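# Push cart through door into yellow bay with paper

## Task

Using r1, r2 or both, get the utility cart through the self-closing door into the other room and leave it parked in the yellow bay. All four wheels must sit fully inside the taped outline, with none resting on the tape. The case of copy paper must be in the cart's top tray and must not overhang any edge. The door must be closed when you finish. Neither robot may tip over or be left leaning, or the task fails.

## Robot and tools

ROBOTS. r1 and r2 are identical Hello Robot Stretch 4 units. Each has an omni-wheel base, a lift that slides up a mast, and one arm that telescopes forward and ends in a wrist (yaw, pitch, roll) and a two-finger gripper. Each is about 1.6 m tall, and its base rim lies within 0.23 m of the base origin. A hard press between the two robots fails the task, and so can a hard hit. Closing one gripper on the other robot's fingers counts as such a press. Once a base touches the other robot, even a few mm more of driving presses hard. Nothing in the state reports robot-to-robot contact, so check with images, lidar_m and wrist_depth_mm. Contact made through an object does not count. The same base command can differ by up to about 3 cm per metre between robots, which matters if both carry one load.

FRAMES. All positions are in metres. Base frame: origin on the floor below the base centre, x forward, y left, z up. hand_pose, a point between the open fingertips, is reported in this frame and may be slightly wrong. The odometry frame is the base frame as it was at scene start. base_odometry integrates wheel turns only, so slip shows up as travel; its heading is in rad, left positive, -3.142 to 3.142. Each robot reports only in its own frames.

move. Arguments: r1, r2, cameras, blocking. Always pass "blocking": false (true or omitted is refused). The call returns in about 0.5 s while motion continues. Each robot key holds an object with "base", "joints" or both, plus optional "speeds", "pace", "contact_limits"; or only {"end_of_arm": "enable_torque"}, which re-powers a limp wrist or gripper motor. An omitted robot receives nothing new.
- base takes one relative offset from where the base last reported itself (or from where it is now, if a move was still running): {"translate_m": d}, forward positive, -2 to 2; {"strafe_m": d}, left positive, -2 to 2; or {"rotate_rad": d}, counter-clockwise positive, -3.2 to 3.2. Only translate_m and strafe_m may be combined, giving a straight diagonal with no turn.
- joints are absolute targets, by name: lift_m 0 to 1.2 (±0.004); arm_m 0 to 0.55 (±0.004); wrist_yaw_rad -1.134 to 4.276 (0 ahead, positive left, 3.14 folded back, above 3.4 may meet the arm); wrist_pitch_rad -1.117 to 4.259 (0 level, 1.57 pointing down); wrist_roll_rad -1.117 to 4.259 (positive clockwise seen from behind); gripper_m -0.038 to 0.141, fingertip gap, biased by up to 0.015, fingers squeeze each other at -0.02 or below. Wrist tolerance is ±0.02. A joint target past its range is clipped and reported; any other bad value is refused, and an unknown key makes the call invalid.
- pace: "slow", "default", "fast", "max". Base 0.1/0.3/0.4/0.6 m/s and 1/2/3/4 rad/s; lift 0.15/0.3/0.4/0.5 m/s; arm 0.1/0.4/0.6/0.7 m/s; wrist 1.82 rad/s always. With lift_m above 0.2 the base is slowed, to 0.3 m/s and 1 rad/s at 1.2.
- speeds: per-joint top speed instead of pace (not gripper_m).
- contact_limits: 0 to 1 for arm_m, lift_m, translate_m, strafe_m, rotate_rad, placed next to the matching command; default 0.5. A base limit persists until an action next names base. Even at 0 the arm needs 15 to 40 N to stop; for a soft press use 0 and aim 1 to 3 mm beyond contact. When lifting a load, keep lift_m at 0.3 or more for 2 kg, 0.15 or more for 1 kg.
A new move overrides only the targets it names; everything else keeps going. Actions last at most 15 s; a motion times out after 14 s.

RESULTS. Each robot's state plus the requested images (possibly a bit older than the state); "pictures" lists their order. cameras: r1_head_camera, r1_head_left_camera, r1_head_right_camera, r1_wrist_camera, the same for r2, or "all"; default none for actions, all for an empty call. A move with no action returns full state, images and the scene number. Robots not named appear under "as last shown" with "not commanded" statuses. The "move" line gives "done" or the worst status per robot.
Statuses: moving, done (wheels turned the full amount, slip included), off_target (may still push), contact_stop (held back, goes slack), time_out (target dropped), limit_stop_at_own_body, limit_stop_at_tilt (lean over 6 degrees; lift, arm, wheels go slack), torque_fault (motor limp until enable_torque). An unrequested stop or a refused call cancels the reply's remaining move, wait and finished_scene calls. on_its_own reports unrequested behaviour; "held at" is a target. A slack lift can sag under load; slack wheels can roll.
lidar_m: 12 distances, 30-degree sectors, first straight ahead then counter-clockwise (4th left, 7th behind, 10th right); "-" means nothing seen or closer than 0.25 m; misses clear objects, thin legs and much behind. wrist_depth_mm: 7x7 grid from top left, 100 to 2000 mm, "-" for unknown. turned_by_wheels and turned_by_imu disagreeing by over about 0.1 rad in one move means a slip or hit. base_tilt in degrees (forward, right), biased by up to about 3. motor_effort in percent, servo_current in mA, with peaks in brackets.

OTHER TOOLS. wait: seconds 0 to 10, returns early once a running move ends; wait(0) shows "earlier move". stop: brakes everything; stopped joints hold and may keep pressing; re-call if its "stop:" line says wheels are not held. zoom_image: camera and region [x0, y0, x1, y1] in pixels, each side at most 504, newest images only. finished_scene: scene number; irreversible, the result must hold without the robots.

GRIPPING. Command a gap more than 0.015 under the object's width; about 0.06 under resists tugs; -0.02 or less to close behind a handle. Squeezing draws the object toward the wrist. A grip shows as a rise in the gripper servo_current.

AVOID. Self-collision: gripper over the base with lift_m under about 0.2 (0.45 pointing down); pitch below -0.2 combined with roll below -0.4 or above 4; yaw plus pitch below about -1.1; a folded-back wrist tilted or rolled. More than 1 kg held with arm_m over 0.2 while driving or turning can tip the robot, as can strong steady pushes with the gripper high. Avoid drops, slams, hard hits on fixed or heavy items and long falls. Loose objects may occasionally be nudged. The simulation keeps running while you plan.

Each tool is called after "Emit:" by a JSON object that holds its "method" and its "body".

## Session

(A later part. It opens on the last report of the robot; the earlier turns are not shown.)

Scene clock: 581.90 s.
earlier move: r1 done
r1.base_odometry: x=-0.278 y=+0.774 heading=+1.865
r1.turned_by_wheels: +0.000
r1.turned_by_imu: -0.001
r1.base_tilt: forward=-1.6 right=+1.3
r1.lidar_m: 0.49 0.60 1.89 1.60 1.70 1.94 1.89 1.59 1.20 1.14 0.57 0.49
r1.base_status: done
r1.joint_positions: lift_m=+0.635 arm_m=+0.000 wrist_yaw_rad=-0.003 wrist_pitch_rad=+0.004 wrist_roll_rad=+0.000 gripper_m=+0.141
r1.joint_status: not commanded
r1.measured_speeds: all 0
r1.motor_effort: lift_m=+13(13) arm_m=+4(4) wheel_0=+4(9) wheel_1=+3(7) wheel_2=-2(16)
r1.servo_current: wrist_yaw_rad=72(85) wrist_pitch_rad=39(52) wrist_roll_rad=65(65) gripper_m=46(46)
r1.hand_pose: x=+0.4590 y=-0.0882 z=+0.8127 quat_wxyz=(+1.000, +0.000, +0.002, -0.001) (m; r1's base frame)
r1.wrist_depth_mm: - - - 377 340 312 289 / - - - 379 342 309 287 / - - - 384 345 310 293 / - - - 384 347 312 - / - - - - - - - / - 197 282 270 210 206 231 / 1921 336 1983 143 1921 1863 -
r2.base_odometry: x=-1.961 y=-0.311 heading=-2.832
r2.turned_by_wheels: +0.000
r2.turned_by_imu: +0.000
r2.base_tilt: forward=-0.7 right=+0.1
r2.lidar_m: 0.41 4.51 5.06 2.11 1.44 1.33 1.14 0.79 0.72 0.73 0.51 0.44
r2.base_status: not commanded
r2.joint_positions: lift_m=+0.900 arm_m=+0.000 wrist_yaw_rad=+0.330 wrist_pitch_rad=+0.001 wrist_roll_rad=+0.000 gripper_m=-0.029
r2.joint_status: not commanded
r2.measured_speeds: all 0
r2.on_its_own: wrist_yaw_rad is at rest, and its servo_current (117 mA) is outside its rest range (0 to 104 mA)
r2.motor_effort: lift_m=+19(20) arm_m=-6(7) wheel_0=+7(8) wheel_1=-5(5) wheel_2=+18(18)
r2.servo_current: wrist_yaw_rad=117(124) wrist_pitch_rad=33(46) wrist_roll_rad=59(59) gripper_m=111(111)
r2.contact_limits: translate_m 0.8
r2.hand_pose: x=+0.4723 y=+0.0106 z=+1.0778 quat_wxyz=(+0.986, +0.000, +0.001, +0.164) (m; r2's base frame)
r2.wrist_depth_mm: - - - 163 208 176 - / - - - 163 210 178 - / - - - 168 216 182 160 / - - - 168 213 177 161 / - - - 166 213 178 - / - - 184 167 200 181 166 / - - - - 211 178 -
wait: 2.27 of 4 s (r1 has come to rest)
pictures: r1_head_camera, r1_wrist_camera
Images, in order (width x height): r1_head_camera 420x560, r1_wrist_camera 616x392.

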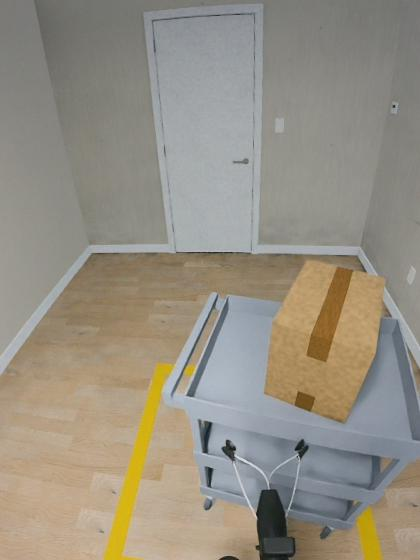

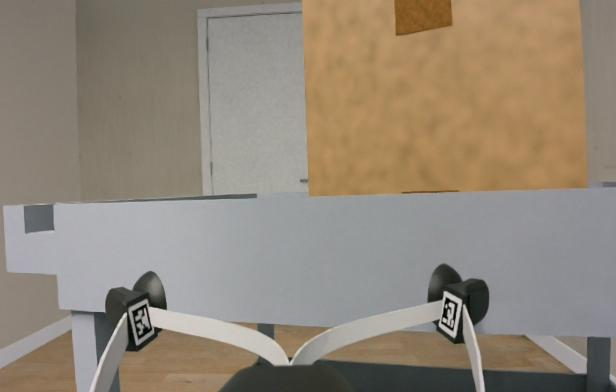

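Emit:
{"method": "move", "body": {"blocking": false, "r1": {"base":{"translate_m":-0.08}}}}

Emit:
{"method": "wait", "body": {"seconds": 2}}

Emit:
{"method": "move", "body": {"blocking": false, "r1": {"base":{"strafe_m":-0.2}}}}

Emit:
{"method": "wait", "body": {"seconds": 3, "cameras": ["r1_head_camera","r1_wrist_camera"]}}

Scene clock: 588.57 s.
move: r1 moving
r1.base_odometry: x=-0.269 y=+0.744 heading=+1.865
r1.turned_by_wheels: +0.000
r1.turned_by_imu: +0.000
r1.base_tilt: forward=-1.6 right=+1.3
r1.lidar_m: 0.52 0.64 1.91 1.60 1.71 1.93 1.85 1.60 1.21 1.17 0.63 0.49
r1.base_status: translate_m moving
r1.joint_positions: lift_m=+0.635 arm_m=+0.000 wrist_yaw_rad=-0.003 wrist_pitch_rad=+0.004 wrist_roll_rad=+0.000 gripper_m=+0.141
r1.joint_status: not commanded
r1.measured_speeds: translate_m=-0.123 strafe_m=+0.000 rotate_rad=+0.005 lift_m=+0.000 arm_m=+0.000 wrist_yaw_rad=+0.000 wrist_pitch_rad=+0.000 wrist_roll_rad=+0.000
r1.motor_effort: lift_m=+13(13) arm_m=+4(4) wheel_0=-5(8) wheel_1=-6(7) wheel_2=+8(9)
r1.servo_current: wrist_yaw_rad=59(65) wrist_pitch_rad=39(46) wrist_roll_rad=52(59) gripper_m=39(52)
r1.hand_pose: x=+0.4590 y=-0.0882 z=+0.8127 quat_wxyz=(+1.000, +0.000, +0.002, -0.001) (m; r1's base frame)
r1.wrist_depth_mm: - - - 407 366 330 309 / - - - 410 368 334 310 / - - - - 368 336 312 / - - - - 370 336 - / - - - - - - - / - 210 314 304 278 197 256 / - 373 1921 143 - 1921 1808
r2.base_odometry: x=-1.961 y=-0.311 heading=-2.832
r2.turned_by_wheels: +0.000
r2.turned_by_imu: +0.000
r2.base_tilt: forward=-0.6 right=+0.0
r2.lidar_m: 0.40 4.43 5.08 2.13 1.44 1.32 1.18 0.78 0.71 0.75 0.51 0.45
r2.base_status: not commanded
r2.joint_positions: lift_m=+0.900 arm_m=+0.000 wrist_yaw_rad=+0.330 wrist_pitch_rad=+0.001 wrist_roll_rad=+0.000 gripper_m=-0.029
r2.joint_status: not commanded
r2.measured_speeds: all 0
r2.motor_effort: lift_m=+19(19) arm_m=-7(7) wheel_0=+7(8) wheel_1=-5(5) wheel_2=+18(18)
r2.servo_current: wrist_yaw_rad=104(117) wrist_pitch_rad=39(46) wrist_roll_rad=46(59) gripper_m=98(111)
r2.contact_limits: translate_m 0.8
r2.hand_pose: x=+0.4723 y=+0.0106 z=+1.0778 quat_wxyz=(+0.986, +0.000, +0.001, +0.164) (m; r2's base frame)
r2.wrist_depth_mm: - - - 163 208 176 - / - - - 163 210 177 - / - - - 168 216 182 160 / - - - 168 215 176 161 / - - - 167 213 177 - / - - 183 167 199 181 166 / - - - - 211 178 -
pictures: none

Scene clock: 589.50 s.
earlier move: r1 done
r1.base_odometry: x=-0.255 y=+0.698 heading=+1.865
r1.turned_by_wheels: +0.000
r1.turned_by_imu: +0.000
r1.base_tilt: forward=-1.6 right=+1.3
r1.lidar_m: 0.54 2.17 1.92 1.61 1.71 1.87 1.81 1.56 1.17 1.14 1.24 0.56
r1.base_status: done
r1.joint_positions: lift_m=+0.635 arm_m=+0.000 wrist_yaw_rad=-0.003 wrist_pitch_rad=+0.004 wrist_roll_rad=+0.000 gripper_m=+0.141
r1.joint_status: not commanded
r1.measured_speeds: all 0
r1.motor_effort: lift_m=+13(13) arm_m=+4(4) wheel_0=-2(8) wheel_1=-1(7) wheel_2=+0(9)
r1.servo_current: wrist_yaw_rad=59(65) wrist_pitch_rad=46(52) wrist_roll_rad=39(65) gripper_m=46(52)
r1.hand_pose: x=+0.4590 y=-0.0882 z=+0.8127 quat_wxyz=(+1.000, +0.000, +0.002, -0.001) (m; r1's base frame)
r1.wrist_depth_mm: - - - - 410 373 - / - - - 459 415 370 - / - - - 462 415 375 - / - - - 462 415 375 - / - 404 - - - - - / - 210 375 - 330 197 661 / - 1708 1921 136 - - 691
r2.base_odometry: x=-1.961 y=-0.311 heading=-2.832
r2.turned_by_wheels: +0.000
r2.turned_by_imu: +0.000
r2.base_tilt: forward=-0.6 right=+0.0
r2.lidar_m: 0.39 4.46 5.06 2.10 1.44 1.33 1.18 0.78 0.71 0.74 0.50 0.43
r2.base_status: not commanded
r2.joint_positions: lift_m=+0.900 arm_m=+0.000 wrist_yaw_rad=+0.330 wrist_pitch_rad=+0.001 wrist_roll_rad=+0.000 gripper_m=-0.029
r2.joint_status: not commanded
r2.measured_speeds: all 0
r2.on_its_own: wrist_yaw_rad is at rest, and its servo_current (111 mA) is outside its rest range (0 to 104 mA)
r2.motor_effort: lift_m=+19(20) arm_m=-7(7) wheel_0=+7(8) wheel_1=-5(5) wheel_2=+18(18)
r2.servo_current: wrist_yaw_rad=111(130) wrist_pitch_rad=33(52) wrist_roll_rad=39(59) gripper_m=111(111)
r2.contact_limits: translate_m 0.8
r2.hand_pose: x=+0.4723 y=+0.0106 z=+1.0778 quat_wxyz=(+0.986, +0.000, +0.001, +0.164) (m; r2's base frame)
r2.wrist_depth_mm: - - - 163 208 175 - / - - - 163 209 178 - / - - - 168 216 182 160 / - - - 168 213 177 161 / - - - 166 214 177 - / - - 183 167 200 181 166 / - - - - 212 178 -
wait: 0.93 of 2 s (r1 has come to rest)
pictures: none

Scene clock: 590.00 s.
move: r1 moving
r1.base_odometry: x=-0.221 y=+0.708 heading=+1.865
r1.turned_by_wheels: +0.000
r1.turned_by_imu: +0.000
r1.base_tilt: forward=-1.6 right=+1.3
r1.lidar_m: 0.54 0.67 1.95 1.63 1.75 1.88 1.82 1.54 1.15 1.13 1.21 0.55
r1.base_status: strafe_m moving
r1.joint_positions: lift_m=+0.635 arm_m=+0.000 wrist_yaw_rad=-0.003 wrist_pitch_rad=+0.004 wrist_roll_rad=+0.000 gripper_m=+0.141
r1.joint_status: not commanded
r1.measured_speeds: translate_m=+0.000 strafe_m=-0.140 rotate_rad=+0.000 lift_m=+0.000 arm_m=+0.000 wrist_yaw_rad=+0.000 wrist_pitch_rad=+0.000 wrist_roll_rad=+0.000
r1.motor_effort: lift_m=+13(13) arm_m=+4(4) wheel_0=+8(11) wheel_1=-8(9) wheel_2=+1(2)
r1.servo_current: wrist_yaw_rad=52(72) wrist_pitch_rad=46(46) wrist_roll_rad=39(72) gripper_m=46(46)
r1.hand_pose: x=+0.4590 y=-0.0882 z=+0.8127 quat_wxyz=(+1.000, +0.000, +0.002, -0.001) (m; r1's base frame)
r1.wrist_depth_mm: - - - 452 399 364 - / - - - 445 399 373 - / - - - 452 402 368 - / - - - 452 402 368 - / - - - - - - - / - 209 362 - 319 196 293 / - 427 1808 143 - 1983 676
r2.base_odometry: x=-1.961 y=-0.311 heading=-2.832
r2.turned_by_wheels: +0.000
r2.turned_by_imu: +0.000
r2.base_tilt: forward=-0.6 right=+0.1
r2.lidar_m: 0.39 4.44 5.07 2.16 1.45 1.33 1.17 0.77 0.72 0.75 0.51 0.44
r2.base_status: not commanded
r2.joint_positions: lift_m=+0.900 arm_m=+0.000 wrist_yaw_rad=+0.330 wrist_pitch_rad=+0.001 wrist_roll_rad=+0.000 gripper_m=-0.029
r2.joint_status: not commanded
r2.measured_speeds: all 0
r2.motor_effort: lift_m=+19(19) arm_m=-7(7) wheel_0=+7(7) wheel_1=-4(5) wheel_2=+18(18)
r2.servo_current: wrist_yaw_rad=104(124) wrist_pitch_rad=46(46) wrist_roll_rad=59(59) gripper_m=104(111)
r2.contact_limits: translate_m 0.8
r2.hand_pose: x=+0.4723 y=+0.0106 z=+1.0778 quat_wxyz=(+0.986, +0.000, +0.001, +0.164) (m; r2's base frame)
r2.wrist_depth_mm: - - - 163 208 175 - / - - - 163 209 178 - / - - - 167 216 182 160 / - - - 168 213 176 160 / - - - 166 213 177 - / - - 183 167 200 181 166 / - - - - 211 178 -
pictures: none

Scene clock: 591.47 s.
earlier move: r1 done
r1.base_odometry: x=-0.064 y=+0.756 heading=+1.865
r1.turned_by_wheels: +0.000
r1.turned_by_imu: -0.001
r1.base_tilt: forward=-1.6 right=+1.3
r1.lidar_m: 0.50 0.61 2.06 1.80 1.93 1.88 1.84 1.33 0.97 0.96 1.04 0.52
r1.base_status: done
r1.joint_positions: lift_m=+0.635 arm_m=+0.000 wrist_yaw_rad=-0.003 wrist_pitch_rad=+0.004 wrist_roll_rad=+0.000 gripper_m=+0.141
r1.joint_status: not commanded
r1.measured_speeds: all 0
r1.motor_effort: lift_m=+13(13) arm_m=+4(4) wheel_0=+0(13) wheel_1=+0(11) wheel_2=+0(2)
r1.servo_current: wrist_yaw_rad=46(72) wrist_pitch_rad=52(52) wrist_roll_rad=46(72) gripper_m=46(46)
r1.hand_pose: x=+0.4590 y=-0.0882 z=+0.8127 quat_wxyz=(+1.000, +0.000, +0.002, -0.001) (m; r1's base frame)
r1.wrist_depth_mm: - - 397 373 - - - / - - 402 366 627 - - / - - 402 370 627 - - / - - 404 368 615 - - / - - - - - - - / - 209 312 300 273 198 250 / - 1863 820 143 - 691 -
r2.base_odometry: x=-1.961 y=-0.311 heading=-2.832
r2.turned_by_wheels: +0.000
r2.turned_by_imu: +0.000
r2.base_tilt: forward=-0.6 right=+0.1
r2.lidar_m: 0.41 4.46 5.08 2.10 1.43 1.32 1.17 0.77 0.72 0.75 0.50 0.42
r2.base_status: not commanded
r2.joint_positions: lift_m=+0.900 arm_m=+0.000 wrist_yaw_rad=+0.330 wrist_pitch_rad=+0.001 wrist_roll_rad=+0.000 gripper_m=-0.029
r2.joint_status: not commanded
r2.measured_speeds: all 0
r2.on_its_own: wrist_yaw_rad is at rest, and its servo_current (117 mA) is outside its rest range (0 to 104 mA)
r2.motor_effort: lift_m=+19(20) arm_m=-7(7) wheel_0=+7(8) wheel_1=-5(5) wheel_2=+18(18)
r2.servo_current: wrist_yaw_rad=117(124) wrist_pitch_rad=46(46) wrist_roll_rad=33(59) gripper_m=104(111)
r2.contact_limits: translate_m 0.8
r2.hand_pose: x=+0.4723 y=+0.0106 z=+1.0778 quat_wxyz=(+0.986, +0.000, +0.001, +0.164) (m; r2's base frame)
r2.wrist_depth_mm: - - - 163 208 176 - / - - - 163 210 177 - / - - - 168 216 182 160 / - - - 168 213 176 161 / - - - 167 214 177 - / - - 183 167 200 181 166 / - - - - 212 178 -
wait: 1.47 of 3 s (r1 has come to rest)
pictures: r1_head_camera, r1_wrist_camera
Images, in order (width x height): r1_head_camera 420x560, r1_wrist_camera 616x392.

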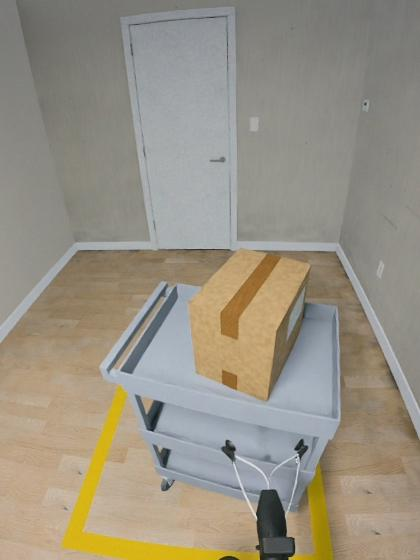

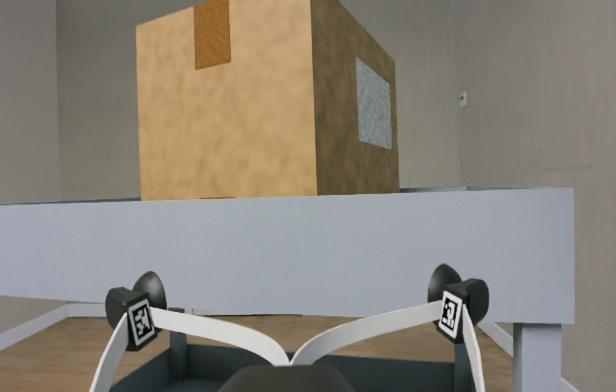

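Emit:
{"method": "move", "body": {"blocking": false, "r1": {"base":{"translate_m":0.2},"pace":"slow"}}}

Emit:
{"method": "wait", "body": {"seconds": 4, "cameras": ["r1_head_camera","r1_wrist_camera"]}}

Scene clock: 595.00 s.
move: r1 moving
r1.base_odometry: x=-0.067 y=+0.768 heading=+1.865
r1.turned_by_wheels: +0.000
r1.turned_by_imu: +0.000
r1.base_tilt: forward=-1.6 right=+1.3
r1.lidar_m: 0.51 0.58 2.08 1.80 1.92 1.88 1.84 1.33 0.98 0.95 1.02 0.50
r1.base_status: translate_m moving
r1.joint_positions: lift_m=+0.635 arm_m=+0.000 wrist_yaw_rad=-0.003 wrist_pitch_rad=+0.004 wrist_roll_rad=+0.000 gripper_m=+0.141
r1.joint_status: not commanded
r1.measured_speeds: translate_m=+0.049 strafe_m=+0.000 rotate_rad=+0.001 lift_m=+0.000 arm_m=+0.000 wrist_yaw_rad=+0.000 wrist_pitch_rad=+0.000 wrist_roll_rad=+0.000
r1.motor_effort: lift_m=+13(13) arm_m=+4(4) wheel_0=+4(8) wheel_1=+5(6) wheel_2=-4(6)
r1.servo_current: wrist_yaw_rad=33(59) wrist_pitch_rad=39(46) wrist_roll_rad=52(65) gripper_m=39(46)
r1.hand_pose: x=+0.4590 y=-0.0882 z=+0.8127 quat_wxyz=(+1.000, +0.000, +0.002, -0.001) (m; r1's base frame)
r1.wrist_depth_mm: - - 387 357 - - - / - - 387 357 609 - - / - - 392 355 597 - - / - - 394 362 585 - - / - - - - - - - / - 208 296 282 262 198 243 / - 1708 809 143 - 707 -
r2.base_odometry: x=-1.961 y=-0.311 heading=-2.832
r2.turned_by_wheels: +0.000
r2.turned_by_imu: +0.000
r2.base_tilt: forward=-0.6 right=+0.0
r2.lidar_m: 0.40 4.45 5.08 2.13 1.44 1.33 1.15 0.78 0.71 0.74 0.50 0.44
r2.base_status: not commanded
r2.joint_positions: lift_m=+0.900 arm_m=+0.000 wrist_yaw_rad=+0.330 wrist_pitch_rad=+0.001 wrist_roll_rad=+0.000 gripper_m=-0.029
r2.joint_status: not commanded
r2.measured_speeds: all 0
r2.motor_effort: lift_m=+19(20) arm_m=-7(7) wheel_0=+7(8) wheel_1=-4(5) wheel_2=+18(18)
r2.servo_current: wrist_yaw_rad=111(117) wrist_pitch_rad=39(46) wrist_roll_rad=46(52) gripper_m=111(111)
r2.contact_limits: translate_m 0.8
r2.hand_pose: x=+0.4723 y=+0.0106 z=+1.0778 quat_wxyz=(+0.986, +0.000, +0.001, +0.164) (m; r2's base frame)
r2.wrist_depth_mm: - - - 163 208 176 - / - - - 163 209 177 - / - - - 167 216 182 160 / - - - 168 213 177 161 / - - - 166 214 177 - / - - 185 167 200 182 166 / - - - - 212 179 -
pictures: none

Scene clock: 597.77 s.
earlier move: r1 done
r1.base_odometry: x=-0.122 y=+0.947 heading=+1.865
r1.turned_by_wheels: -0.001
r1.turned_by_imu: -0.001
r1.base_tilt: forward=-1.6 right=+1.3
r1.lidar_m: 0.45 0.53 1.98 1.81 1.92 2.09 2.02 1.32 0.99 0.96 1.03 0.48
r1.base_status: done
r1.joint_positions: lift_m=+0.635 arm_m=+0.000 wrist_yaw_rad=-0.006 wrist_pitch_rad=+0.004 wrist_roll_rad=+0.000 gripper_m=+0.141
r1.joint_status: not commanded
r1.measured_speeds: all 0
r1.motor_effort: lift_m=+12(13) arm_m=+4(4) wheel_0=+3(9) wheel_1=+1(6) wheel_2=-6(13)
r1.servo_current: wrist_yaw_rad=46(72) wrist_pitch_rad=46(52) wrist_roll_rad=65(65) gripper_m=39(52)
r1.hand_pose: x=+0.4587 y=-0.0892 z=+0.8127 quat_wxyz=(+1.000, +0.000, +0.002, -0.003) (m; r1's base frame)
r1.wrist_depth_mm: - - 366 330 306 - - / - - 366 334 309 296 - / - - 366 336 310 294 - / - - 368 338 312 - - / - - - - - - - / 279 203 252 248 236 195 225 / - 1808 732 137 1921 1808 -
r2.base_odometry: x=-1.961 y=-0.311 heading=-2.832
r2.turned_by_wheels: +0.000
r2.turned_by_imu: +0.000
r2.base_tilt: forward=-0.6 right=+0.0
r2.lidar_m: 0.41 4.47 5.07 2.11 1.44 1.33 1.16 0.77 0.72 0.75 0.50 0.45
r2.base_status: not commanded
r2.joint_positions: lift_m=+0.900 arm_m=+0.000 wrist_yaw_rad=+0.330 wrist_pitch_rad=+0.001 wrist_roll_rad=+0.000 gripper_m=-0.029
r2.joint_status: not commanded
r2.measured_speeds: all 0
r2.on_its_own: wrist_yaw_rad is at rest, and its servo_current (111 mA) is outside its rest range (0 to 104 mA)
r2.motor_effort: lift_m=+19(20) arm_m=-7(7) wheel_0=+8(8) wheel_1=-5(5) wheel_2=+18(18)
r2.servo_current: wrist_yaw_rad=111(130) wrist_pitch_rad=39(52) wrist_roll_rad=52(65) gripper_m=104(111)
r2.contact_limits: translate_m 0.8
r2.hand_pose: x=+0.4723 y=+0.0106 z=+1.0778 quat_wxyz=(+0.986, +0.000, +0.001, +0.164) (m; r2's base frame)
r2.wrist_depth_mm: - - - 163 208 176 - / - - - 163 209 178 - / - - - 168 216 182 160 / - - - 168 213 176 161 / - - - 167 214 177 - / - - 183 168 200 181 166 / - - - - 211 178 -
wait: 2.77 of 4 s (r1 has come to rest)
pictures: r1_head_camera, r1_wrist_camera
Images, in order (width x height): r1_head_camera 420x560, r1_wrist_camera 616x392.

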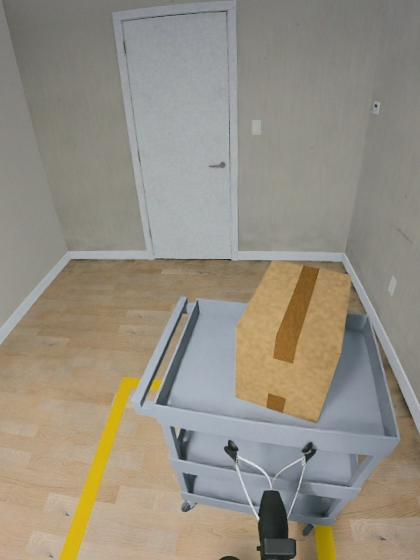

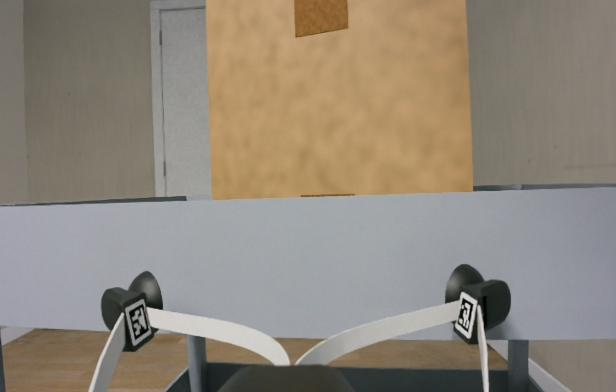

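Emit:
{"method": "move", "body": {"blocking": false, "r1": {"base":{"translate_m":-0.1},"joints":{"gripper_m":0.0}}}}

Emit:
{"method": "wait", "body": {"seconds": 2}}

Emit:
{"method": "move", "body": {"blocking": false, "r1": {"base":{"strafe_m":-0.52}}}}

Emit:
{"method": "wait", "body": {"seconds": 4, "cameras": ["r1_head_camera","r1_head_left_camera"]}}

Scene clock: 615.93 s.
move: r1 moving
r1.base_odometry: x=-0.113 y=+0.917 heading=+1.864
r1.turned_by_wheels: +0.000
r1.turned_by_imu: +0.000
r1.base_tilt: forward=-1.6 right=+1.3
r1.lidar_m: 0.49 0.56 2.00 1.80 1.90 2.07 1.96 1.33 1.01 0.96 1.02 0.50
r1.base_status: translate_m moving
r1.joint_positions: lift_m=+0.635 arm_m=+0.000 wrist_yaw_rad=-0.003 wrist_pitch_rad=+0.004 wrist_roll_rad=+0.000 gripper_m=+0.130
r1.joint_status: gripper_m moving
r1.measured_speeds: translate_m=-0.122 strafe_m=+0.001 rotate_rad=+0.000 lift_m=+0.000 arm_m=+0.000 wrist_yaw_rad=+0.000 wrist_pitch_rad=+0.000 wrist_roll_rad=+0.000
r1.motor_effort: lift_m=+13(13) arm_m=+4(4) wheel_0=-6(8) wheel_1=-7(7) wheel_2=+8(9)
r1.servo_current: wrist_yaw_rad=39(72) wrist_pitch_rad=46(46) wrist_roll_rad=46(52) gripper_m=85(85)
r1.hand_pose: x=+0.4590 y=-0.0882 z=+0.8127 quat_wxyz=(+1.000, +0.000, +0.002, -0.001) (m; r1's base frame)
r1.wrist_depth_mm: - - - 362 332 315 - / - - - 366 334 317 - / - - - 368 334 315 - / - - - 366 336 - - / - - - - - - - / 319 202 281 273 189 200 245 / 351 1808 1863 146 - 1808 -
r2.base_odometry: x=-1.961 y=-0.311 heading=-2.832
r2.turned_by_wheels: +0.000
r2.turned_by_imu: +0.000
r2.base_tilt: forward=-0.6 right=+0.1
r2.lidar_m: 0.42 4.44 5.08 2.08 1.46 1.32 1.16 0.79 0.71 0.75 0.49 0.43
r2.base_status: not commanded
r2.joint_positions: lift_m=+0.900 arm_m=+0.000 wrist_yaw_rad=+0.330 wrist_pitch_rad=+0.001 wrist_roll_rad=+0.000 gripper_m=-0.029
r2.joint_status: not commanded
r2.measured_speeds: all 0
r2.motor_effort: lift_m=+19(20) arm_m=-7(7) wheel_0=+7(8) wheel_1=-5(5) wheel_2=+18(18)
r2.servo_current: wrist_yaw_rad=104(124) wrist_pitch_rad=39(52) wrist_roll_rad=46(46) gripper_m=104(111)
r2.contact_limits: translate_m 0.8
r2.hand_pose: x=+0.4723 y=+0.0106 z=+1.0778 quat_wxyz=(+0.986, +0.000, +0.001, +0.164) (m; r2's base frame)
r2.wrist_depth_mm: - - - 163 208 175 - / - - - 163 210 177 - / - - - 168 216 182 160 / - - - 168 213 177 161 / - - - 166 213 177 - / - - 184 167 199 181 167 / - - - - 211 178 -
pictures: none

Scene clock: 617.77 s.
earlier move: r1 done
r1.base_odometry: x=-0.093 y=+0.851 heading=+1.864
r1.turned_by_wheels: +0.000
r1.turned_by_imu: +0.000
r1.base_tilt: forward=-1.6 right=+1.2
r1.lidar_m: 0.56 0.65 2.03 1.80 1.92 2.00 1.92 1.35 0.99 0.95 1.04 0.56
r1.base_status: done
r1.joint_positions: lift_m=+0.635 arm_m=+0.000 wrist_yaw_rad=-0.003 wrist_pitch_rad=+0.004 wrist_roll_rad=+0.000 gripper_m=+0.001
r1.joint_status: all done
r1.measured_speeds: all 0
r1.motor_effort: lift_m=+13(13) arm_m=+4(4) wheel_0=-1(8) wheel_1=-2(9) wheel_2=-1(9)
r1.servo_current: wrist_yaw_rad=52(72) wrist_pitch_rad=46(46) wrist_roll_rad=39(65) gripper_m=46(124)
r1.hand_pose: x=+0.4590 y=-0.0882 z=+0.8127 quat_wxyz=(+1.000, +0.000, +0.002, -0.001) (m; r1's base frame)
r1.wrist_depth_mm: - - - 433 394 - - / - - - 436 397 - - / - - - 439 399 - - / - - - 439 399 - - / 397 - - - - - - / 418 - 210 202 322 715 307 / 1863 1983 183 145 145 715 -
r2.base_odometry: x=-1.961 y=-0.311 heading=-2.832
r2.turned_by_wheels: +0.000
r2.turned_by_imu: +0.000
r2.base_tilt: forward=-0.6 right=+0.0
r2.lidar_m: 0.40 4.47 5.08 2.13 1.46 1.33 1.14 0.78 0.72 0.74 0.51 0.44
r2.base_status: not commanded
r2.joint_positions: lift_m=+0.900 arm_m=+0.000 wrist_yaw_rad=+0.330 wrist_pitch_rad=+0.001 wrist_roll_rad=+0.000 gripper_m=-0.029
r2.joint_status: not commanded
r2.measured_speeds: all 0
r2.on_its_own: wrist_yaw_rad is at rest, and its servo_current (117 mA) is outside its rest range (0 to 104 mA)
r2.motor_effort: lift_m=+19(20) arm_m=-7(7) wheel_0=+7(8) wheel_1=-5(5) wheel_2=+18(18)
r2.servo_current: wrist_yaw_rad=117(130) wrist_pitch_rad=39(52) wrist_roll_rad=46(65) gripper_m=98(111)
r2.contact_limits: translate_m 0.8
r2.hand_pose: x=+0.4723 y=+0.0106 z=+1.0778 quat_wxyz=(+0.986, +0.000, +0.001, +0.164) (m; r2's base frame)
r2.wrist_depth_mm: - - - 163 208 176 - / - - - 163 210 178 - / - - - 168 216 182 160 / - - - 168 213 176 161 / - - - 167 213 177 - / - - 183 167 199 181 166 / - - - - 211 178 -
wait: 1.83 of 2 s (r1 has come to rest)
pictures: none

Scene clock: 618.27 s.
move: r1 moving
r1.base_odometry: x=-0.058 y=+0.862 heading=+1.864
r1.turned_by_wheels: +0.000
r1.turned_by_imu: +0.000
r1.base_tilt: forward=-1.6 right=+1.2
r1.lidar_m: 0.56 0.63 2.06 1.84 1.96 1.99 1.94 1.28 0.95 0.92 0.99 0.56
r1.base_status: strafe_m moving
r1.joint_positions: lift_m=+0.635 arm_m=+0.000 wrist_yaw_rad=-0.003 wrist_pitch_rad=+0.004 wrist_roll_rad=+0.000 gripper_m=+0.001
r1.joint_status: not commanded
r1.measured_speeds: translate_m=+0.001 strafe_m=-0.140 rotate_rad=-0.006 lift_m=+0.000 arm_m=+0.000 wrist_yaw_rad=+0.000 wrist_pitch_rad=+0.000 wrist_roll_rad=+0.000
r1.motor_effort: lift_m=+13(13) arm_m=+4(4) wheel_0=+7(10) wheel_1=-8(10) wheel_2=+0(1)
r1.servo_current: wrist_yaw_rad=59(59) wrist_pitch_rad=39(46) wrist_roll_rad=65(65) gripper_m=46(52)
r1.hand_pose: x=+0.4590 y=-0.0882 z=+0.8127 quat_wxyz=(+1.000, +0.000, +0.002, -0.001) (m; r1's base frame)
r1.wrist_depth_mm: - - - 421 394 - - / - - - 424 389 - - / - - - 427 394 - - / - - 788 427 394 - - / - - - - - - - / 404 - 193 202 317 699 300 / 421 - 158 145 145 - -
r2.base_odometry: x=-1.961 y=-0.311 heading=-2.832
r2.turned_by_wheels: +0.000
r2.turned_by_imu: +0.000
r2.base_tilt: forward=-0.6 right=+0.1
r2.lidar_m: 0.41 4.45 5.08 2.11 1.43 1.33 1.18 0.79 0.72 0.73 0.51 0.45
r2.base_status: not commanded
r2.joint_positions: lift_m=+0.900 arm_m=+0.000 wrist_yaw_rad=+0.330 wrist_pitch_rad=+0.001 wrist_roll_rad=+0.000 gripper_m=-0.029
r2.joint_status: not commanded
r2.measured_speeds: all 0
r2.motor_effort: lift_m=+19(20) arm_m=-7(7) wheel_0=+7(8) wheel_1=-5(5) wheel_2=+17(18)
r2.servo_current: wrist_yaw_rad=111(124) wrist_pitch_rad=39(46) wrist_roll_rad=46(59) gripper_m=104(104)
r2.contact_limits: translate_m 0.8
r2.hand_pose: x=+0.4723 y=+0.0106 z=+1.0778 quat_wxyz=(+0.986, +0.000, +0.001, +0.164) (m; r2's base frame)
r2.wrist_depth_mm: - - - 163 208 176 - / - - - 164 209 178 - / - - - 168 216 182 160 / - - - 168 213 177 161 / - - - 167 214 177 - / - - 183 167 199 181 166 / - - - - 211 178 -
pictures: none

Scene clock: 620.83 s.
earlier move: r1 done
r1.base_odometry: x=+0.405 y=+1.002 heading=+1.864
r1.turned_by_wheels: +0.000
r1.turned_by_imu: -0.002
r1.base_tilt: forward=-1.6 right=+1.3
r1.lidar_m: 0.53 0.51 0.87 2.32 2.45 2.01 1.49 0.63 0.47 0.45 0.47 0.70
r1.base_status: done
r1.joint_positions: lift_m=+0.635 arm_m=+0.000 wrist_yaw_rad=-0.002 wrist_pitch_rad=+0.004 wrist_roll_rad=+0.000 gripper_m=+0.001
r1.joint_status: not commanded
r1.measured_speeds: all 0
r1.motor_effort: lift_m=+13(13) arm_m=+4(4) wheel_0=+1(13) wheel_1=+0(12) wheel_2=+0(2)
r1.servo_current: wrist_yaw_rad=33(72) wrist_pitch_rad=39(52) wrist_roll_rad=59(65) gripper_m=46(52)
r1.hand_pose: x=+0.4591 y=-0.0881 z=+0.8126 quat_wxyz=(+1.000, +0.000, +0.002, -0.001) (m; r1's base frame)
r1.wrist_depth_mm: - - - - - - - / 500 615 - - - - - / 496 615 - - - - - / 462 554 - - - - - / 291 402 699 - - - - / 293 - 209 203 182 - - / - 788 183 183 156 - -
r2.base_odometry: x=-1.961 y=-0.311 heading=-2.832
r2.turned_by_wheels: +0.000
r2.turned_by_imu: +0.000
r2.base_tilt: forward=-0.7 right=+0.0
r2.lidar_m: 0.41 4.48 5.07 2.12 1.44 1.31 1.17 0.76 0.70 0.76 0.47 0.44
r2.base_status: not commanded
r2.joint_positions: lift_m=+0.900 arm_m=+0.000 wrist_yaw_rad=+0.330 wrist_pitch_rad=+0.001 wrist_roll_rad=+0.000 gripper_m=-0.029
r2.joint_status: not commanded
r2.measured_speeds: all 0
r2.on_its_own: wrist_yaw_rad is at rest, and its servo_current (117 mA) is outside its rest range (0 to 104 mA)
r2.motor_effort: lift_m=+19(20) arm_m=-7(7) wheel_0=+7(8) wheel_1=-5(5) wheel_2=+18(18)
r2.servo_current: wrist_yaw_rad=117(124) wrist_pitch_rad=39(52) wrist_roll_rad=52(65) gripper_m=111(111)
r2.contact_limits: translate_m 0.8
r2.hand_pose: x=+0.4723 y=+0.0106 z=+1.0778 quat_wxyz=(+0.986, +0.000, +0.001, +0.164) (m; r2's base frame)
r2.wrist_depth_mm: - - - 163 208 176 - / - - - 163 210 178 - / - - - 167 216 182 160 / - - - 168 213 177 161 / - - - 166 214 177 - / - - 184 167 200 181 166 / - - - - 211 178 -
wait: 2.57 of 4 s (r1 has come to rest)
pictures: r1_head_camera, r1_head_left_camera
Images, in order (width x height): r1_head_camera 420x560, r1_head_left_camera 420x672.

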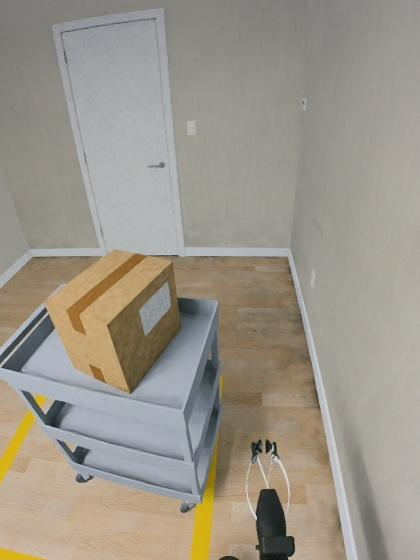

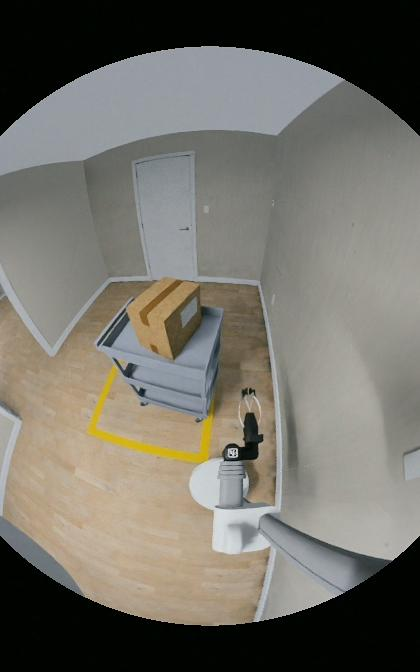

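Emit:
{"method": "move", "body": {"blocking": false, "r1": {"joints":{"arm_m":0.3,"lift_m":0.65}}}}

Emit:
{"method": "wait", "body": {"seconds": 3}}

Emit:
{"method": "wait", "body": {"seconds": 0.5}}

Emit:
{"method": "move", "body": {"blocking": false, "r1": {"base":{"strafe_m":0.17},"pace":"slow"}}}

Emit:
{"method": "wait", "body": {"seconds": 4, "cameras": ["r1_head_camera","r1_wrist_camera"]}}

Scene clock: 629.73 s.
move: r1 moving
r1.base_odometry: x=+0.405 y=+1.002 heading=+1.864
r1.turned_by_wheels: +0.000
r1.turned_by_imu: +0.000
r1.base_tilt: forward=-1.6 right=+1.3
r1.lidar_m: 0.52 0.52 0.86 2.30 2.48 2.03 1.47 0.63 0.48 0.44 0.48 0.71
r1.base_status: not commanded
r1.joint_positions: lift_m=+0.650 arm_m=+0.051 wrist_yaw_rad=-0.002 wrist_pitch_rad=+0.004 wrist_roll_rad=+0.000 gripper_m=+0.001
r1.joint_status: lift_m moving; arm_m moving
r1.measured_speeds: translate_m=+0.000 strafe_m=+0.000 rotate_rad=+0.000 lift_m=+0.000 arm_m=+0.195 wrist_yaw_rad=+0.000 wrist_pitch_rad=+0.000 wrist_roll_rad=+0.000
r1.motor_effort: lift_m=+26(26) arm_m=+7(7) wheel_0=+1(1) wheel_1=+0(1) wheel_2=+0(0)
r1.servo_current: wrist_yaw_rad=59(59) wrist_pitch_rad=46(52) wrist_roll_rad=26(65) gripper_m=46(52)
r1.hand_pose: x=+0.5098 y=-0.0881 z=+0.8267 quat_wxyz=(+1.000, +0.000, +0.002, -0.001) (m; r1's base frame)
r1.wrist_depth_mm: - - - - - - - / 480 - - - - - - / 477 609 - - - - - / 477 591 - - - - - / 294 404 654 - - - - / 290 - 191 203 182 - - / - 1983 183 183 156 - -
r2.base_odometry: x=-1.961 y=-0.311 heading=-2.832
r2.turned_by_wheels: +0.000
r2.turned_by_imu: +0.000
r2.base_tilt: forward=-0.6 right=+0.0
r2.lidar_m: 0.40 4.47 5.08 2.12 1.45 1.31 1.15 0.79 0.72 0.76 0.51 0.45
r2.base_status: not commanded
r2.joint_positions: lift_m=+0.900 arm_m=+0.000 wrist_yaw_rad=+0.330 wrist_pitch_rad=+0.001 wrist_roll_rad=+0.000 gripper_m=-0.029
r2.joint_status: not commanded
r2.measured_speeds: all 0
r2.motor_effort: lift_m=+19(19) arm_m=-7(7) wheel_0=+7(8) wheel_1=-5(5) wheel_2=+18(18)
r2.servo_current: wrist_yaw_rad=117(117) wrist_pitch_rad=39(46) wrist_roll_rad=33(52) gripper_m=104(111)
r2.contact_limits: translate_m 0.8
r2.hand_pose: x=+0.4723 y=+0.0106 z=+1.0778 quat_wxyz=(+0.986, +0.000, +0.001, +0.164) (m; r2's base frame)
r2.wrist_depth_mm: - - - 163 208 176 - / - - - 163 210 178 - / - - - 167 216 182 160 / - - - 168 213 176 162 / - - - 167 214 177 - / - - 183 167 200 181 166 / - - - - 211 178 -
pictures: none

Scene clock: 631.23 s.
earlier move: r1 done
r1.base_odometry: x=+0.405 y=+1.002 heading=+1.864
r1.turned_by_wheels: +0.000
r1.turned_by_imu: +0.000
r1.base_tilt: forward=-1.6 right=+1.3
r1.lidar_m: 0.51 0.52 0.86 2.30 2.46 2.02 1.49 0.59 0.45 0.45 0.48 0.71
r1.base_status: not commanded
r1.joint_positions: lift_m=+0.650 arm_m=+0.300 wrist_yaw_rad=-0.002 wrist_pitch_rad=+0.004 wrist_roll_rad=+0.000 gripper_m=+0.001
r1.joint_status: all done
r1.measured_speeds: all 0
r1.motor_effort: lift_m=+24(26) arm_m=+4(7) wheel_0=+0(1) wheel_1=+0(1) wheel_2=+0(0)
r1.servo_current: wrist_yaw_rad=46(72) wrist_pitch_rad=46(52) wrist_roll_rad=52(72) gripper_m=46(52)
r1.hand_pose: x=+0.7590 y=-0.0881 z=+0.8267 quat_wxyz=(+1.000, +0.000, +0.002, -0.001) (m; r1's base frame)
r1.wrist_depth_mm: - - - - - - - / 364 - - - - - - / 362 - - - - - - / 362 - - - - - - / 231 304 - - - - - / 222 301 191 204 181 - - / 220 1708 179 183 155 - -
r2.base_odometry: x=-1.961 y=-0.311 heading=-2.832
r2.turned_by_wheels: +0.000
r2.turned_by_imu: +0.000
r2.base_tilt: forward=-0.6 right=+0.0
r2.lidar_m: 0.41 4.47 5.07 2.13 1.44 1.31 1.15 0.77 0.73 0.74 0.50 0.44
r2.base_status: not commanded
r2.joint_positions: lift_m=+0.900 arm_m=+0.000 wrist_yaw_rad=+0.330 wrist_pitch_rad=+0.001 wrist_roll_rad=+0.000 gripper_m=-0.029
r2.joint_status: not commanded
r2.measured_speeds: all 0
r2.on_its_own: wrist_yaw_rad is at rest, and its servo_current (117 mA) is outside its rest range (0 to 104 mA)
r2.motor_effort: lift_m=+19(20) arm_m=-7(7) wheel_0=+7(8) wheel_1=-5(5) wheel_2=+18(18)
r2.servo_current: wrist_yaw_rad=117(130) wrist_pitch_rad=46(46) wrist_roll_rad=52(59) gripper_m=98(111)
r2.contact_limits: translate_m 0.8
r2.hand_pose: x=+0.4723 y=+0.0106 z=+1.0778 quat_wxyz=(+0.986, +0.000, +0.001, +0.164) (m; r2's base frame)
r2.wrist_depth_mm: - - - 163 208 176 - / - - - 163 210 178 - / - - - 168 215 182 160 / - - - 168 213 176 161 / - - - 166 214 177 - / - - 184 167 200 181 166 / - - - - 211 178 -
wait: 1.50 of 3 s (r1 has come to rest)
pictures: none

Scene clock: 631.73 s.
r1.base_odometry: x=+0.405 y=+1.002 heading=+1.864
r1.turned_by_wheels: +0.000
r1.turned_by_imu: +0.000
r1.base_tilt: forward=-1.5 right=+1.3
r1.lidar_m: 0.52 0.51 0.86 2.33 2.45 2.02 1.53 0.64 0.46 0.45 0.49 0.70
r1.base_status: not commanded
r1.joint_positions: lift_m=+0.650 arm_m=+0.300 wrist_yaw_rad=-0.002 wrist_pitch_rad=+0.004 wrist_roll_rad=+0.000 gripper_m=+0.001
r1.joint_status: all done
r1.measured_speeds: all 0
r1.motor_effort: lift_m=+24(26) arm_m=+4(7) wheel_0=+0(1) wheel_1=+0(1) wheel_2=+0(0)
r1.servo_current: wrist_yaw_rad=39(72) wrist_pitch_rad=52(52) wrist_roll_rad=46(72) gripper_m=52(52)
r1.hand_pose: x=+0.7590 y=-0.0881 z=+0.8267 quat_wxyz=(+1.000, +0.000, +0.002, -0.001) (m; r1's base frame)
r1.wrist_depth_mm: - - - - - - - / 364 - - - - - - / 362 - - - - - - / 362 - - - - - - / 232 301 - - - - - / 221 301 192 203 181 - - / 219 1708 180 183 156 - -
r2.base_odometry: x=-1.961 y=-0.311 heading=-2.832
r2.turned_by_wheels: +0.000
r2.turned_by_imu: +0.000
r2.base_tilt: forward=-0.6 right=+0.0
r2.lidar_m: 0.40 4.47 5.06 2.10 1.43 1.33 1.19 0.76 0.71 0.72 0.51 0.44
r2.base_status: not commanded
r2.joint_positions: lift_m=+0.900 arm_m=+0.000 wrist_yaw_rad=+0.330 wrist_pitch_rad=+0.001 wrist_roll_rad=+0.000 gripper_m=-0.029
r2.joint_status: not commanded
r2.measured_speeds: all 0
r2.on_its_own: wrist_yaw_rad is at rest, and its servo_current (111 mA) is outside its rest range (0 to 104 mA)
r2.motor_effort: lift_m=+19(20) arm_m=-7(7) wheel_0=+7(8) wheel_1=-5(5) wheel_2=+18(18)
r2.servo_current: wrist_yaw_rad=111(130) wrist_pitch_rad=39(46) wrist_roll_rad=46(59) gripper_m=98(111)
r2.contact_limits: translate_m 0.8
r2.hand_pose: x=+0.4723 y=+0.0106 z=+1.0778 quat_wxyz=(+0.986, +0.000, +0.001, +0.164) (m; r2's base frame)
r2.wrist_depth_mm: - - - 163 208 176 - / - - - 163 209 177 - / - - - 168 216 182 160 / - - - 168 213 177 161 / - - - 166 214 177 - / - - 183 167 200 181 166 / - - - - 211 178 -
wait: 0.50 s; at rest by 0.27 s
pictures: none

Scene clock: 632.23 s.
move: r1 moving
r1.base_odometry: x=+0.391 y=+0.997 heading=+1.864
r1.turned_by_wheels: +0.000
r1.turned_by_imu: +0.000
r1.base_tilt: forward=-1.6 right=+1.3
r1.lidar_m: 0.53 0.53 0.86 2.30 2.47 2.02 1.57 0.64 0.46 0.46 0.48 0.75
r1.base_status: strafe_m moving
r1.joint_positions: lift_m=+0.650 arm_m=+0.300 wrist_yaw_rad=-0.002 wrist_pitch_rad=+0.004 wrist_roll_rad=+0.000 gripper_m=+0.001
r1.joint_status: not commanded
r1.measured_speeds: translate_m=+0.000 strafe_m=+0.055 rotate_rad=+0.000 lift_m=+0.000 arm_m=+0.000 wrist_yaw_rad=+0.000 wrist_pitch_rad=+0.000 wrist_roll_rad=+0.000
r1.motor_effort: lift_m=+24(24) arm_m=+4(4) wheel_0=-5(8) wheel_1=+6(6) wheel_2=+1(1)
r1.servo_current: wrist_yaw_rad=46(59) wrist_pitch_rad=46(52) wrist_roll_rad=33(59) gripper_m=46(52)
r1.hand_pose: x=+0.7590 y=-0.0881 z=+0.8267 quat_wxyz=(+1.000, +0.000, +0.002, -0.001) (m; r1's base frame)
r1.wrist_depth_mm: 351 - - - - - - / 353 - - - - - - / 353 - - - - - - / 349 - - - - - - / 220 285 - - - - - / 208 282 193 203 181 - - / 206 243 183 183 155 - -
r2.base_odometry: x=-1.961 y=-0.311 heading=-2.832
r2.turned_by_wheels: +0.000
r2.turned_by_imu: +0.000
r2.base_tilt: forward=-0.7 right=+0.0
r2.lidar_m: 0.41 4.47 5.08 2.10 1.42 1.33 1.15 0.78 0.73 0.75 0.49 0.45
r2.base_status: not commanded
r2.joint_positions: lift_m=+0.900 arm_m=+0.000 wrist_yaw_rad=+0.330 wrist_pitch_rad=+0.001 wrist_roll_rad=+0.000 gripper_m=-0.029
r2.joint_status: not commanded
r2.measured_speeds: all 0
r2.motor_effort: lift_m=+19(19) arm_m=-7(7) wheel_0=+7(8) wheel_1=-5(5) wheel_2=+18(18)
r2.servo_current: wrist_yaw_rad=104(117) wrist_pitch_rad=39(46) wrist_roll_rad=52(59) gripper_m=104(111)
r2.contact_limits: translate_m 0.8
r2.hand_pose: x=+0.4723 y=+0.0106 z=+1.0778 quat_wxyz=(+0.986, +0.000, +0.001, +0.164) (m; r2's base frame)
r2.wrist_depth_mm: - - - 163 208 176 - / - - - 163 209 178 - / - - - 167 216 182 160 / - - - 168 213 176 161 / - - - 167 213 177 - / - - 183 167 200 181 166 / - - - - 211 178 -
pictures: none

Scene clock: 634.57 s.
earlier move: r1 done
r1.base_odometry: x=+0.242 y=+0.953 heading=+1.863
r1.turned_by_wheels: -0.002
r1.turned_by_imu: -0.002
r1.base_tilt: forward=-1.6 right=+1.3
r1.lidar_m: 0.51 0.54 2.35 2.15 2.26 2.01 1.94 0.86 0.62 0.60 0.66 0.96
r1.base_status: done
r1.joint_positions: lift_m=+0.650 arm_m=+0.300 wrist_yaw_rad=-0.008 wrist_pitch_rad=+0.004 wrist_roll_rad=+0.000 gripper_m=+0.000
r1.joint_status: not commanded
r1.measured_speeds: all 0
r1.motor_effort: lift_m=+24(24) arm_m=+4(5) wheel_0=-12(18) wheel_1=-2(7) wheel_2=-10(13)
r1.servo_current: wrist_yaw_rad=46(85) wrist_pitch_rad=46(52) wrist_roll_rad=52(78) gripper_m=46(59)
r1.hand_pose: x=+0.7585 y=-0.0898 z=+0.8267 quat_wxyz=(+1.000, +0.000, +0.002, -0.004) (m; r1's base frame)
r1.wrist_depth_mm: 260 324 - - - - - / 260 325 - - - - - / 259 312 - - - - - / 260 325 - - - - - / 252 286 190 351 - - - / - 114 160 192 183 - - / - 114 160 164 145 - -
r2.base_odometry: x=-1.961 y=-0.311 heading=-2.832
r2.turned_by_wheels: +0.000
r2.turned_by_imu: +0.000
r2.base_tilt: forward=-0.7 right=+0.0
r2.lidar_m: 0.39 4.46 5.08 2.11 1.44 1.33 1.17 0.80 0.72 0.73 0.49 0.43
r2.base_status: not commanded
r2.joint_positions: lift_m=+0.900 arm_m=+0.000 wrist_yaw_rad=+0.330 wrist_pitch_rad=+0.001 wrist_roll_rad=+0.000 gripper_m=-0.029
r2.joint_status: not commanded
r2.measured_speeds: all 0
r2.on_its_own: wrist_yaw_rad is at rest, and its servo_current (111 mA) is outside its rest range (0 to 104 mA)
r2.motor_effort: lift_m=+19(19) arm_m=-7(7) wheel_0=+7(8) wheel_1=-5(5) wheel_2=+18(18)
r2.servo_current: wrist_yaw_rad=111(124) wrist_pitch_rad=39(46) wrist_roll_rad=59(65) gripper_m=104(111)
r2.contact_limits: translate_m 0.8
r2.hand_pose: x=+0.4723 y=+0.0106 z=+1.0778 quat_wxyz=(+0.986, +0.000, +0.001, +0.164) (m; r2's base frame)
r2.wrist_depth_mm: - - - 163 208 176 - / - - - 163 210 178 - / - - - 167 216 182 160 / - - - 167 213 176 161 / - - - 167 214 177 - / - - 183 168 200 181 166 / - - - - 211 179 -
wait: 2.33 of 4 s (r1 has come to rest)
pictures: r1_head_camera, r1_wrist_camera
Images, in order (width x height): r1_head_camera 420x560, r1_wrist_camera 616x392.

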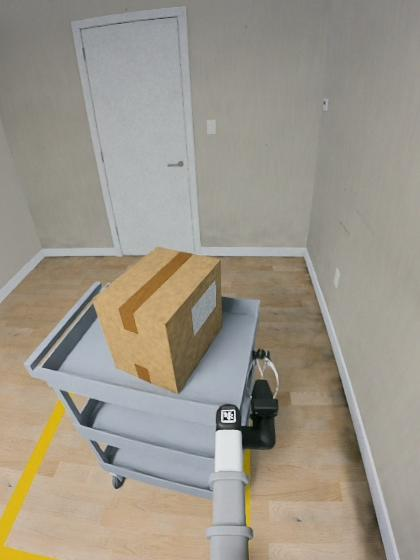

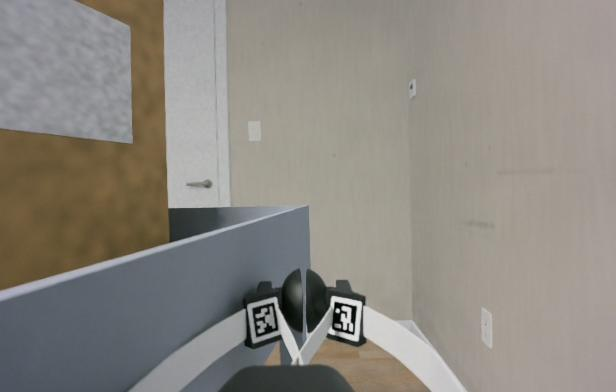

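Emit:
{"method": "move", "body": {"blocking": false, "r1": {"base":{"strafe_m":0.13},"pace":"slow"}}}

Emit:
{"method": "wait", "body": {"seconds": 4, "cameras": ["r1_head_camera","r1_head_left_camera"]}}

Scene clock: 639.20 s.
move: r1 moving
r1.base_odometry: x=+0.229 y=+0.948 heading=+1.859
r1.turned_by_wheels: -0.003
r1.turned_by_imu: -0.004
r1.base_tilt: forward=-1.6 right=+1.3
r1.lidar_m: 0.51 0.56 2.34 2.13 2.26 2.01 1.94 0.87 0.64 0.62 0.68 1.00
r1.base_status: strafe_m moving
r1.joint_positions: lift_m=+0.650 arm_m=+0.300 wrist_yaw_rad=-0.009 wrist_pitch_rad=+0.004 wrist_roll_rad=+0.000 gripper_m=+0.000
r1.joint_status: not commanded
r1.measured_speeds: translate_m=+0.001 strafe_m=+0.056 rotate_rad=-0.008 lift_m=+0.000 arm_m=+0.000 wrist_yaw_rad=-0.010 wrist_pitch_rad=+0.000 wrist_roll_rad=+0.000
r1.motor_effort: lift_m=+24(24) arm_m=+4(4) wheel_0=-24(24) wheel_1=+0(4) wheel_2=-12(12)
r1.servo_current: wrist_yaw_rad=72(78) wrist_pitch_rad=59(59) wrist_roll_rad=65(65) gripper_m=39(52)
r1.hand_pose: x=+0.7585 y=-0.0899 z=+0.8267 quat_wxyz=(+1.000, +0.000, +0.002, -0.004) (m; r1's base frame)
r1.wrist_depth_mm: 257 324 - - - - - / 259 324 - - - - - / 257 309 - - - - - / 257 320 - - - - - / 249 296 184 347 - - - / - 109 153 190 181 - - / - 114 154 183 157 - -
r2.base_odometry: x=-1.961 y=-0.311 heading=-2.832
r2.turned_by_wheels: +0.000
r2.turned_by_imu: +0.000
r2.base_tilt: forward=-0.6 right=+0.1
r2.lidar_m: 0.40 4.42 5.08 2.11 1.43 1.33 1.19 0.79 0.72 0.76 0.50 0.43
r2.base_status: not commanded
r2.joint_positions: lift_m=+0.900 arm_m=+0.000 wrist_yaw_rad=+0.330 wrist_pitch_rad=+0.001 wrist_roll_rad=+0.000 gripper_m=-0.029
r2.joint_status: not commanded
r2.measured_speeds: all 0
r2.motor_effort: lift_m=+19(19) arm_m=-7(7) wheel_0=+7(7) wheel_1=-5(5) wheel_2=+18(18)
r2.servo_current: wrist_yaw_rad=104(124) wrist_pitch_rad=39(39) wrist_roll_rad=46(46) gripper_m=104(111)
r2.contact_limits: translate_m 0.8
r2.hand_pose: x=+0.4723 y=+0.0106 z=+1.0778 quat_wxyz=(+0.986, +0.000, +0.001, +0.164) (m; r2's base frame)
r2.wrist_depth_mm: - - - 163 208 176 - / - - - 163 210 178 - / - - - 167 216 182 160 / - - - 168 213 177 161 / - - - 167 213 177 - / - - 184 167 200 181 166 / - - - - 211 178 -
pictures: none

Scene clock: 641.13 s.
earlier move: r1 done
r1.base_odometry: x=+0.118 y=+0.915 heading=+1.862
r1.turned_by_wheels: +0.003
r1.turned_by_imu: +0.001
r1.base_tilt: forward=-1.6 right=+1.3
r1.lidar_m: 0.57 0.65 2.20 2.02 2.15 1.99 1.95 1.01 0.77 0.75 0.80 1.14
r1.base_status: done
r1.joint_positions: lift_m=+0.650 arm_m=+0.300 wrist_yaw_rad=-0.003 wrist_pitch_rad=+0.004 wrist_roll_rad=+0.000 gripper_m=+0.000
r1.joint_status: not commanded
r1.measured_speeds: all 0
r1.motor_effort: lift_m=+24(24) arm_m=+4(4) wheel_0=-3(24) wheel_1=+3(4) wheel_2=-2(15)
r1.servo_current: wrist_yaw_rad=52(85) wrist_pitch_rad=52(59) wrist_roll_rad=46(65) gripper_m=46(52)
r1.hand_pose: x=+0.7590 y=-0.0882 z=+0.8267 quat_wxyz=(+1.000, +0.000, +0.002, -0.001) (m; r1's base frame)
r1.wrist_depth_mm: 286 325 397 - - - - / 287 325 392 - - - - / 282 327 382 - - - - / 287 329 389 - - - - / 149 178 218 297 - - - / 144 172 195 203 394 - - / 143 161 200 146 145 - -
r2.base_odometry: x=-1.961 y=-0.311 heading=-2.832
r2.turned_by_wheels: +0.000
r2.turned_by_imu: +0.000
r2.base_tilt: forward=-0.6 right=+0.0
r2.lidar_m: 0.39 4.47 5.07 2.14 1.45 1.34 1.19 0.78 0.72 0.75 0.51 0.45
r2.base_status: not commanded
r2.joint_positions: lift_m=+0.900 arm_m=+0.000 wrist_yaw_rad=+0.330 wrist_pitch_rad=+0.001 wrist_roll_rad=+0.000 gripper_m=-0.029
r2.joint_status: not commanded
r2.measured_speeds: all 0
r2.on_its_own: wrist_yaw_rad is at rest, and its servo_current (117 mA) is outside its rest range (0 to 104 mA)
r2.motor_effort: lift_m=+19(20) arm_m=-7(7) wheel_0=+7(8) wheel_1=-4(5) wheel_2=+18(18)
r2.servo_current: wrist_yaw_rad=117(124) wrist_pitch_rad=46(52) wrist_roll_rad=39(59) gripper_m=98(111)
r2.contact_limits: translate_m 0.8
r2.hand_pose: x=+0.4723 y=+0.0106 z=+1.0778 quat_wxyz=(+0.986, +0.000, +0.001, +0.164) (m; r2's base frame)
r2.wrist_depth_mm: - - - 163 208 176 - / - - - 164 209 178 - / - - - 167 215 182 160 / - - - 168 213 177 161 / - - - 167 213 177 - / - - 183 167 200 181 166 / - - - - 211 178 -
wait: 1.93 of 4 s (r1 has come to rest)
pictures: r1_head_camera, r1_head_left_camera
Images, in order (width x height): r1_head_camera 420x560, r1_head_left_camera 420x672.

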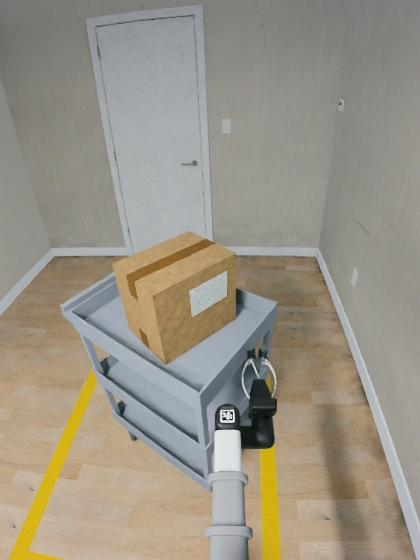

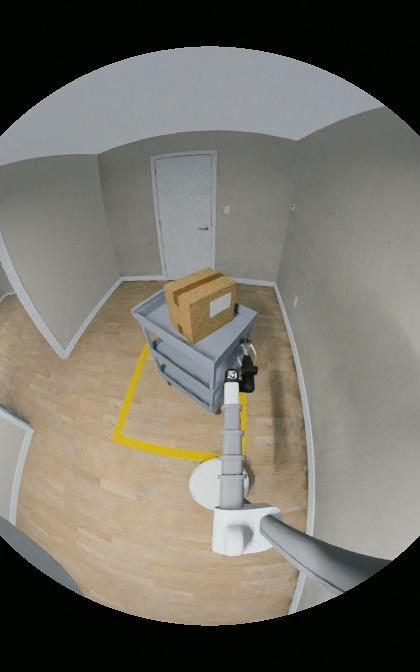

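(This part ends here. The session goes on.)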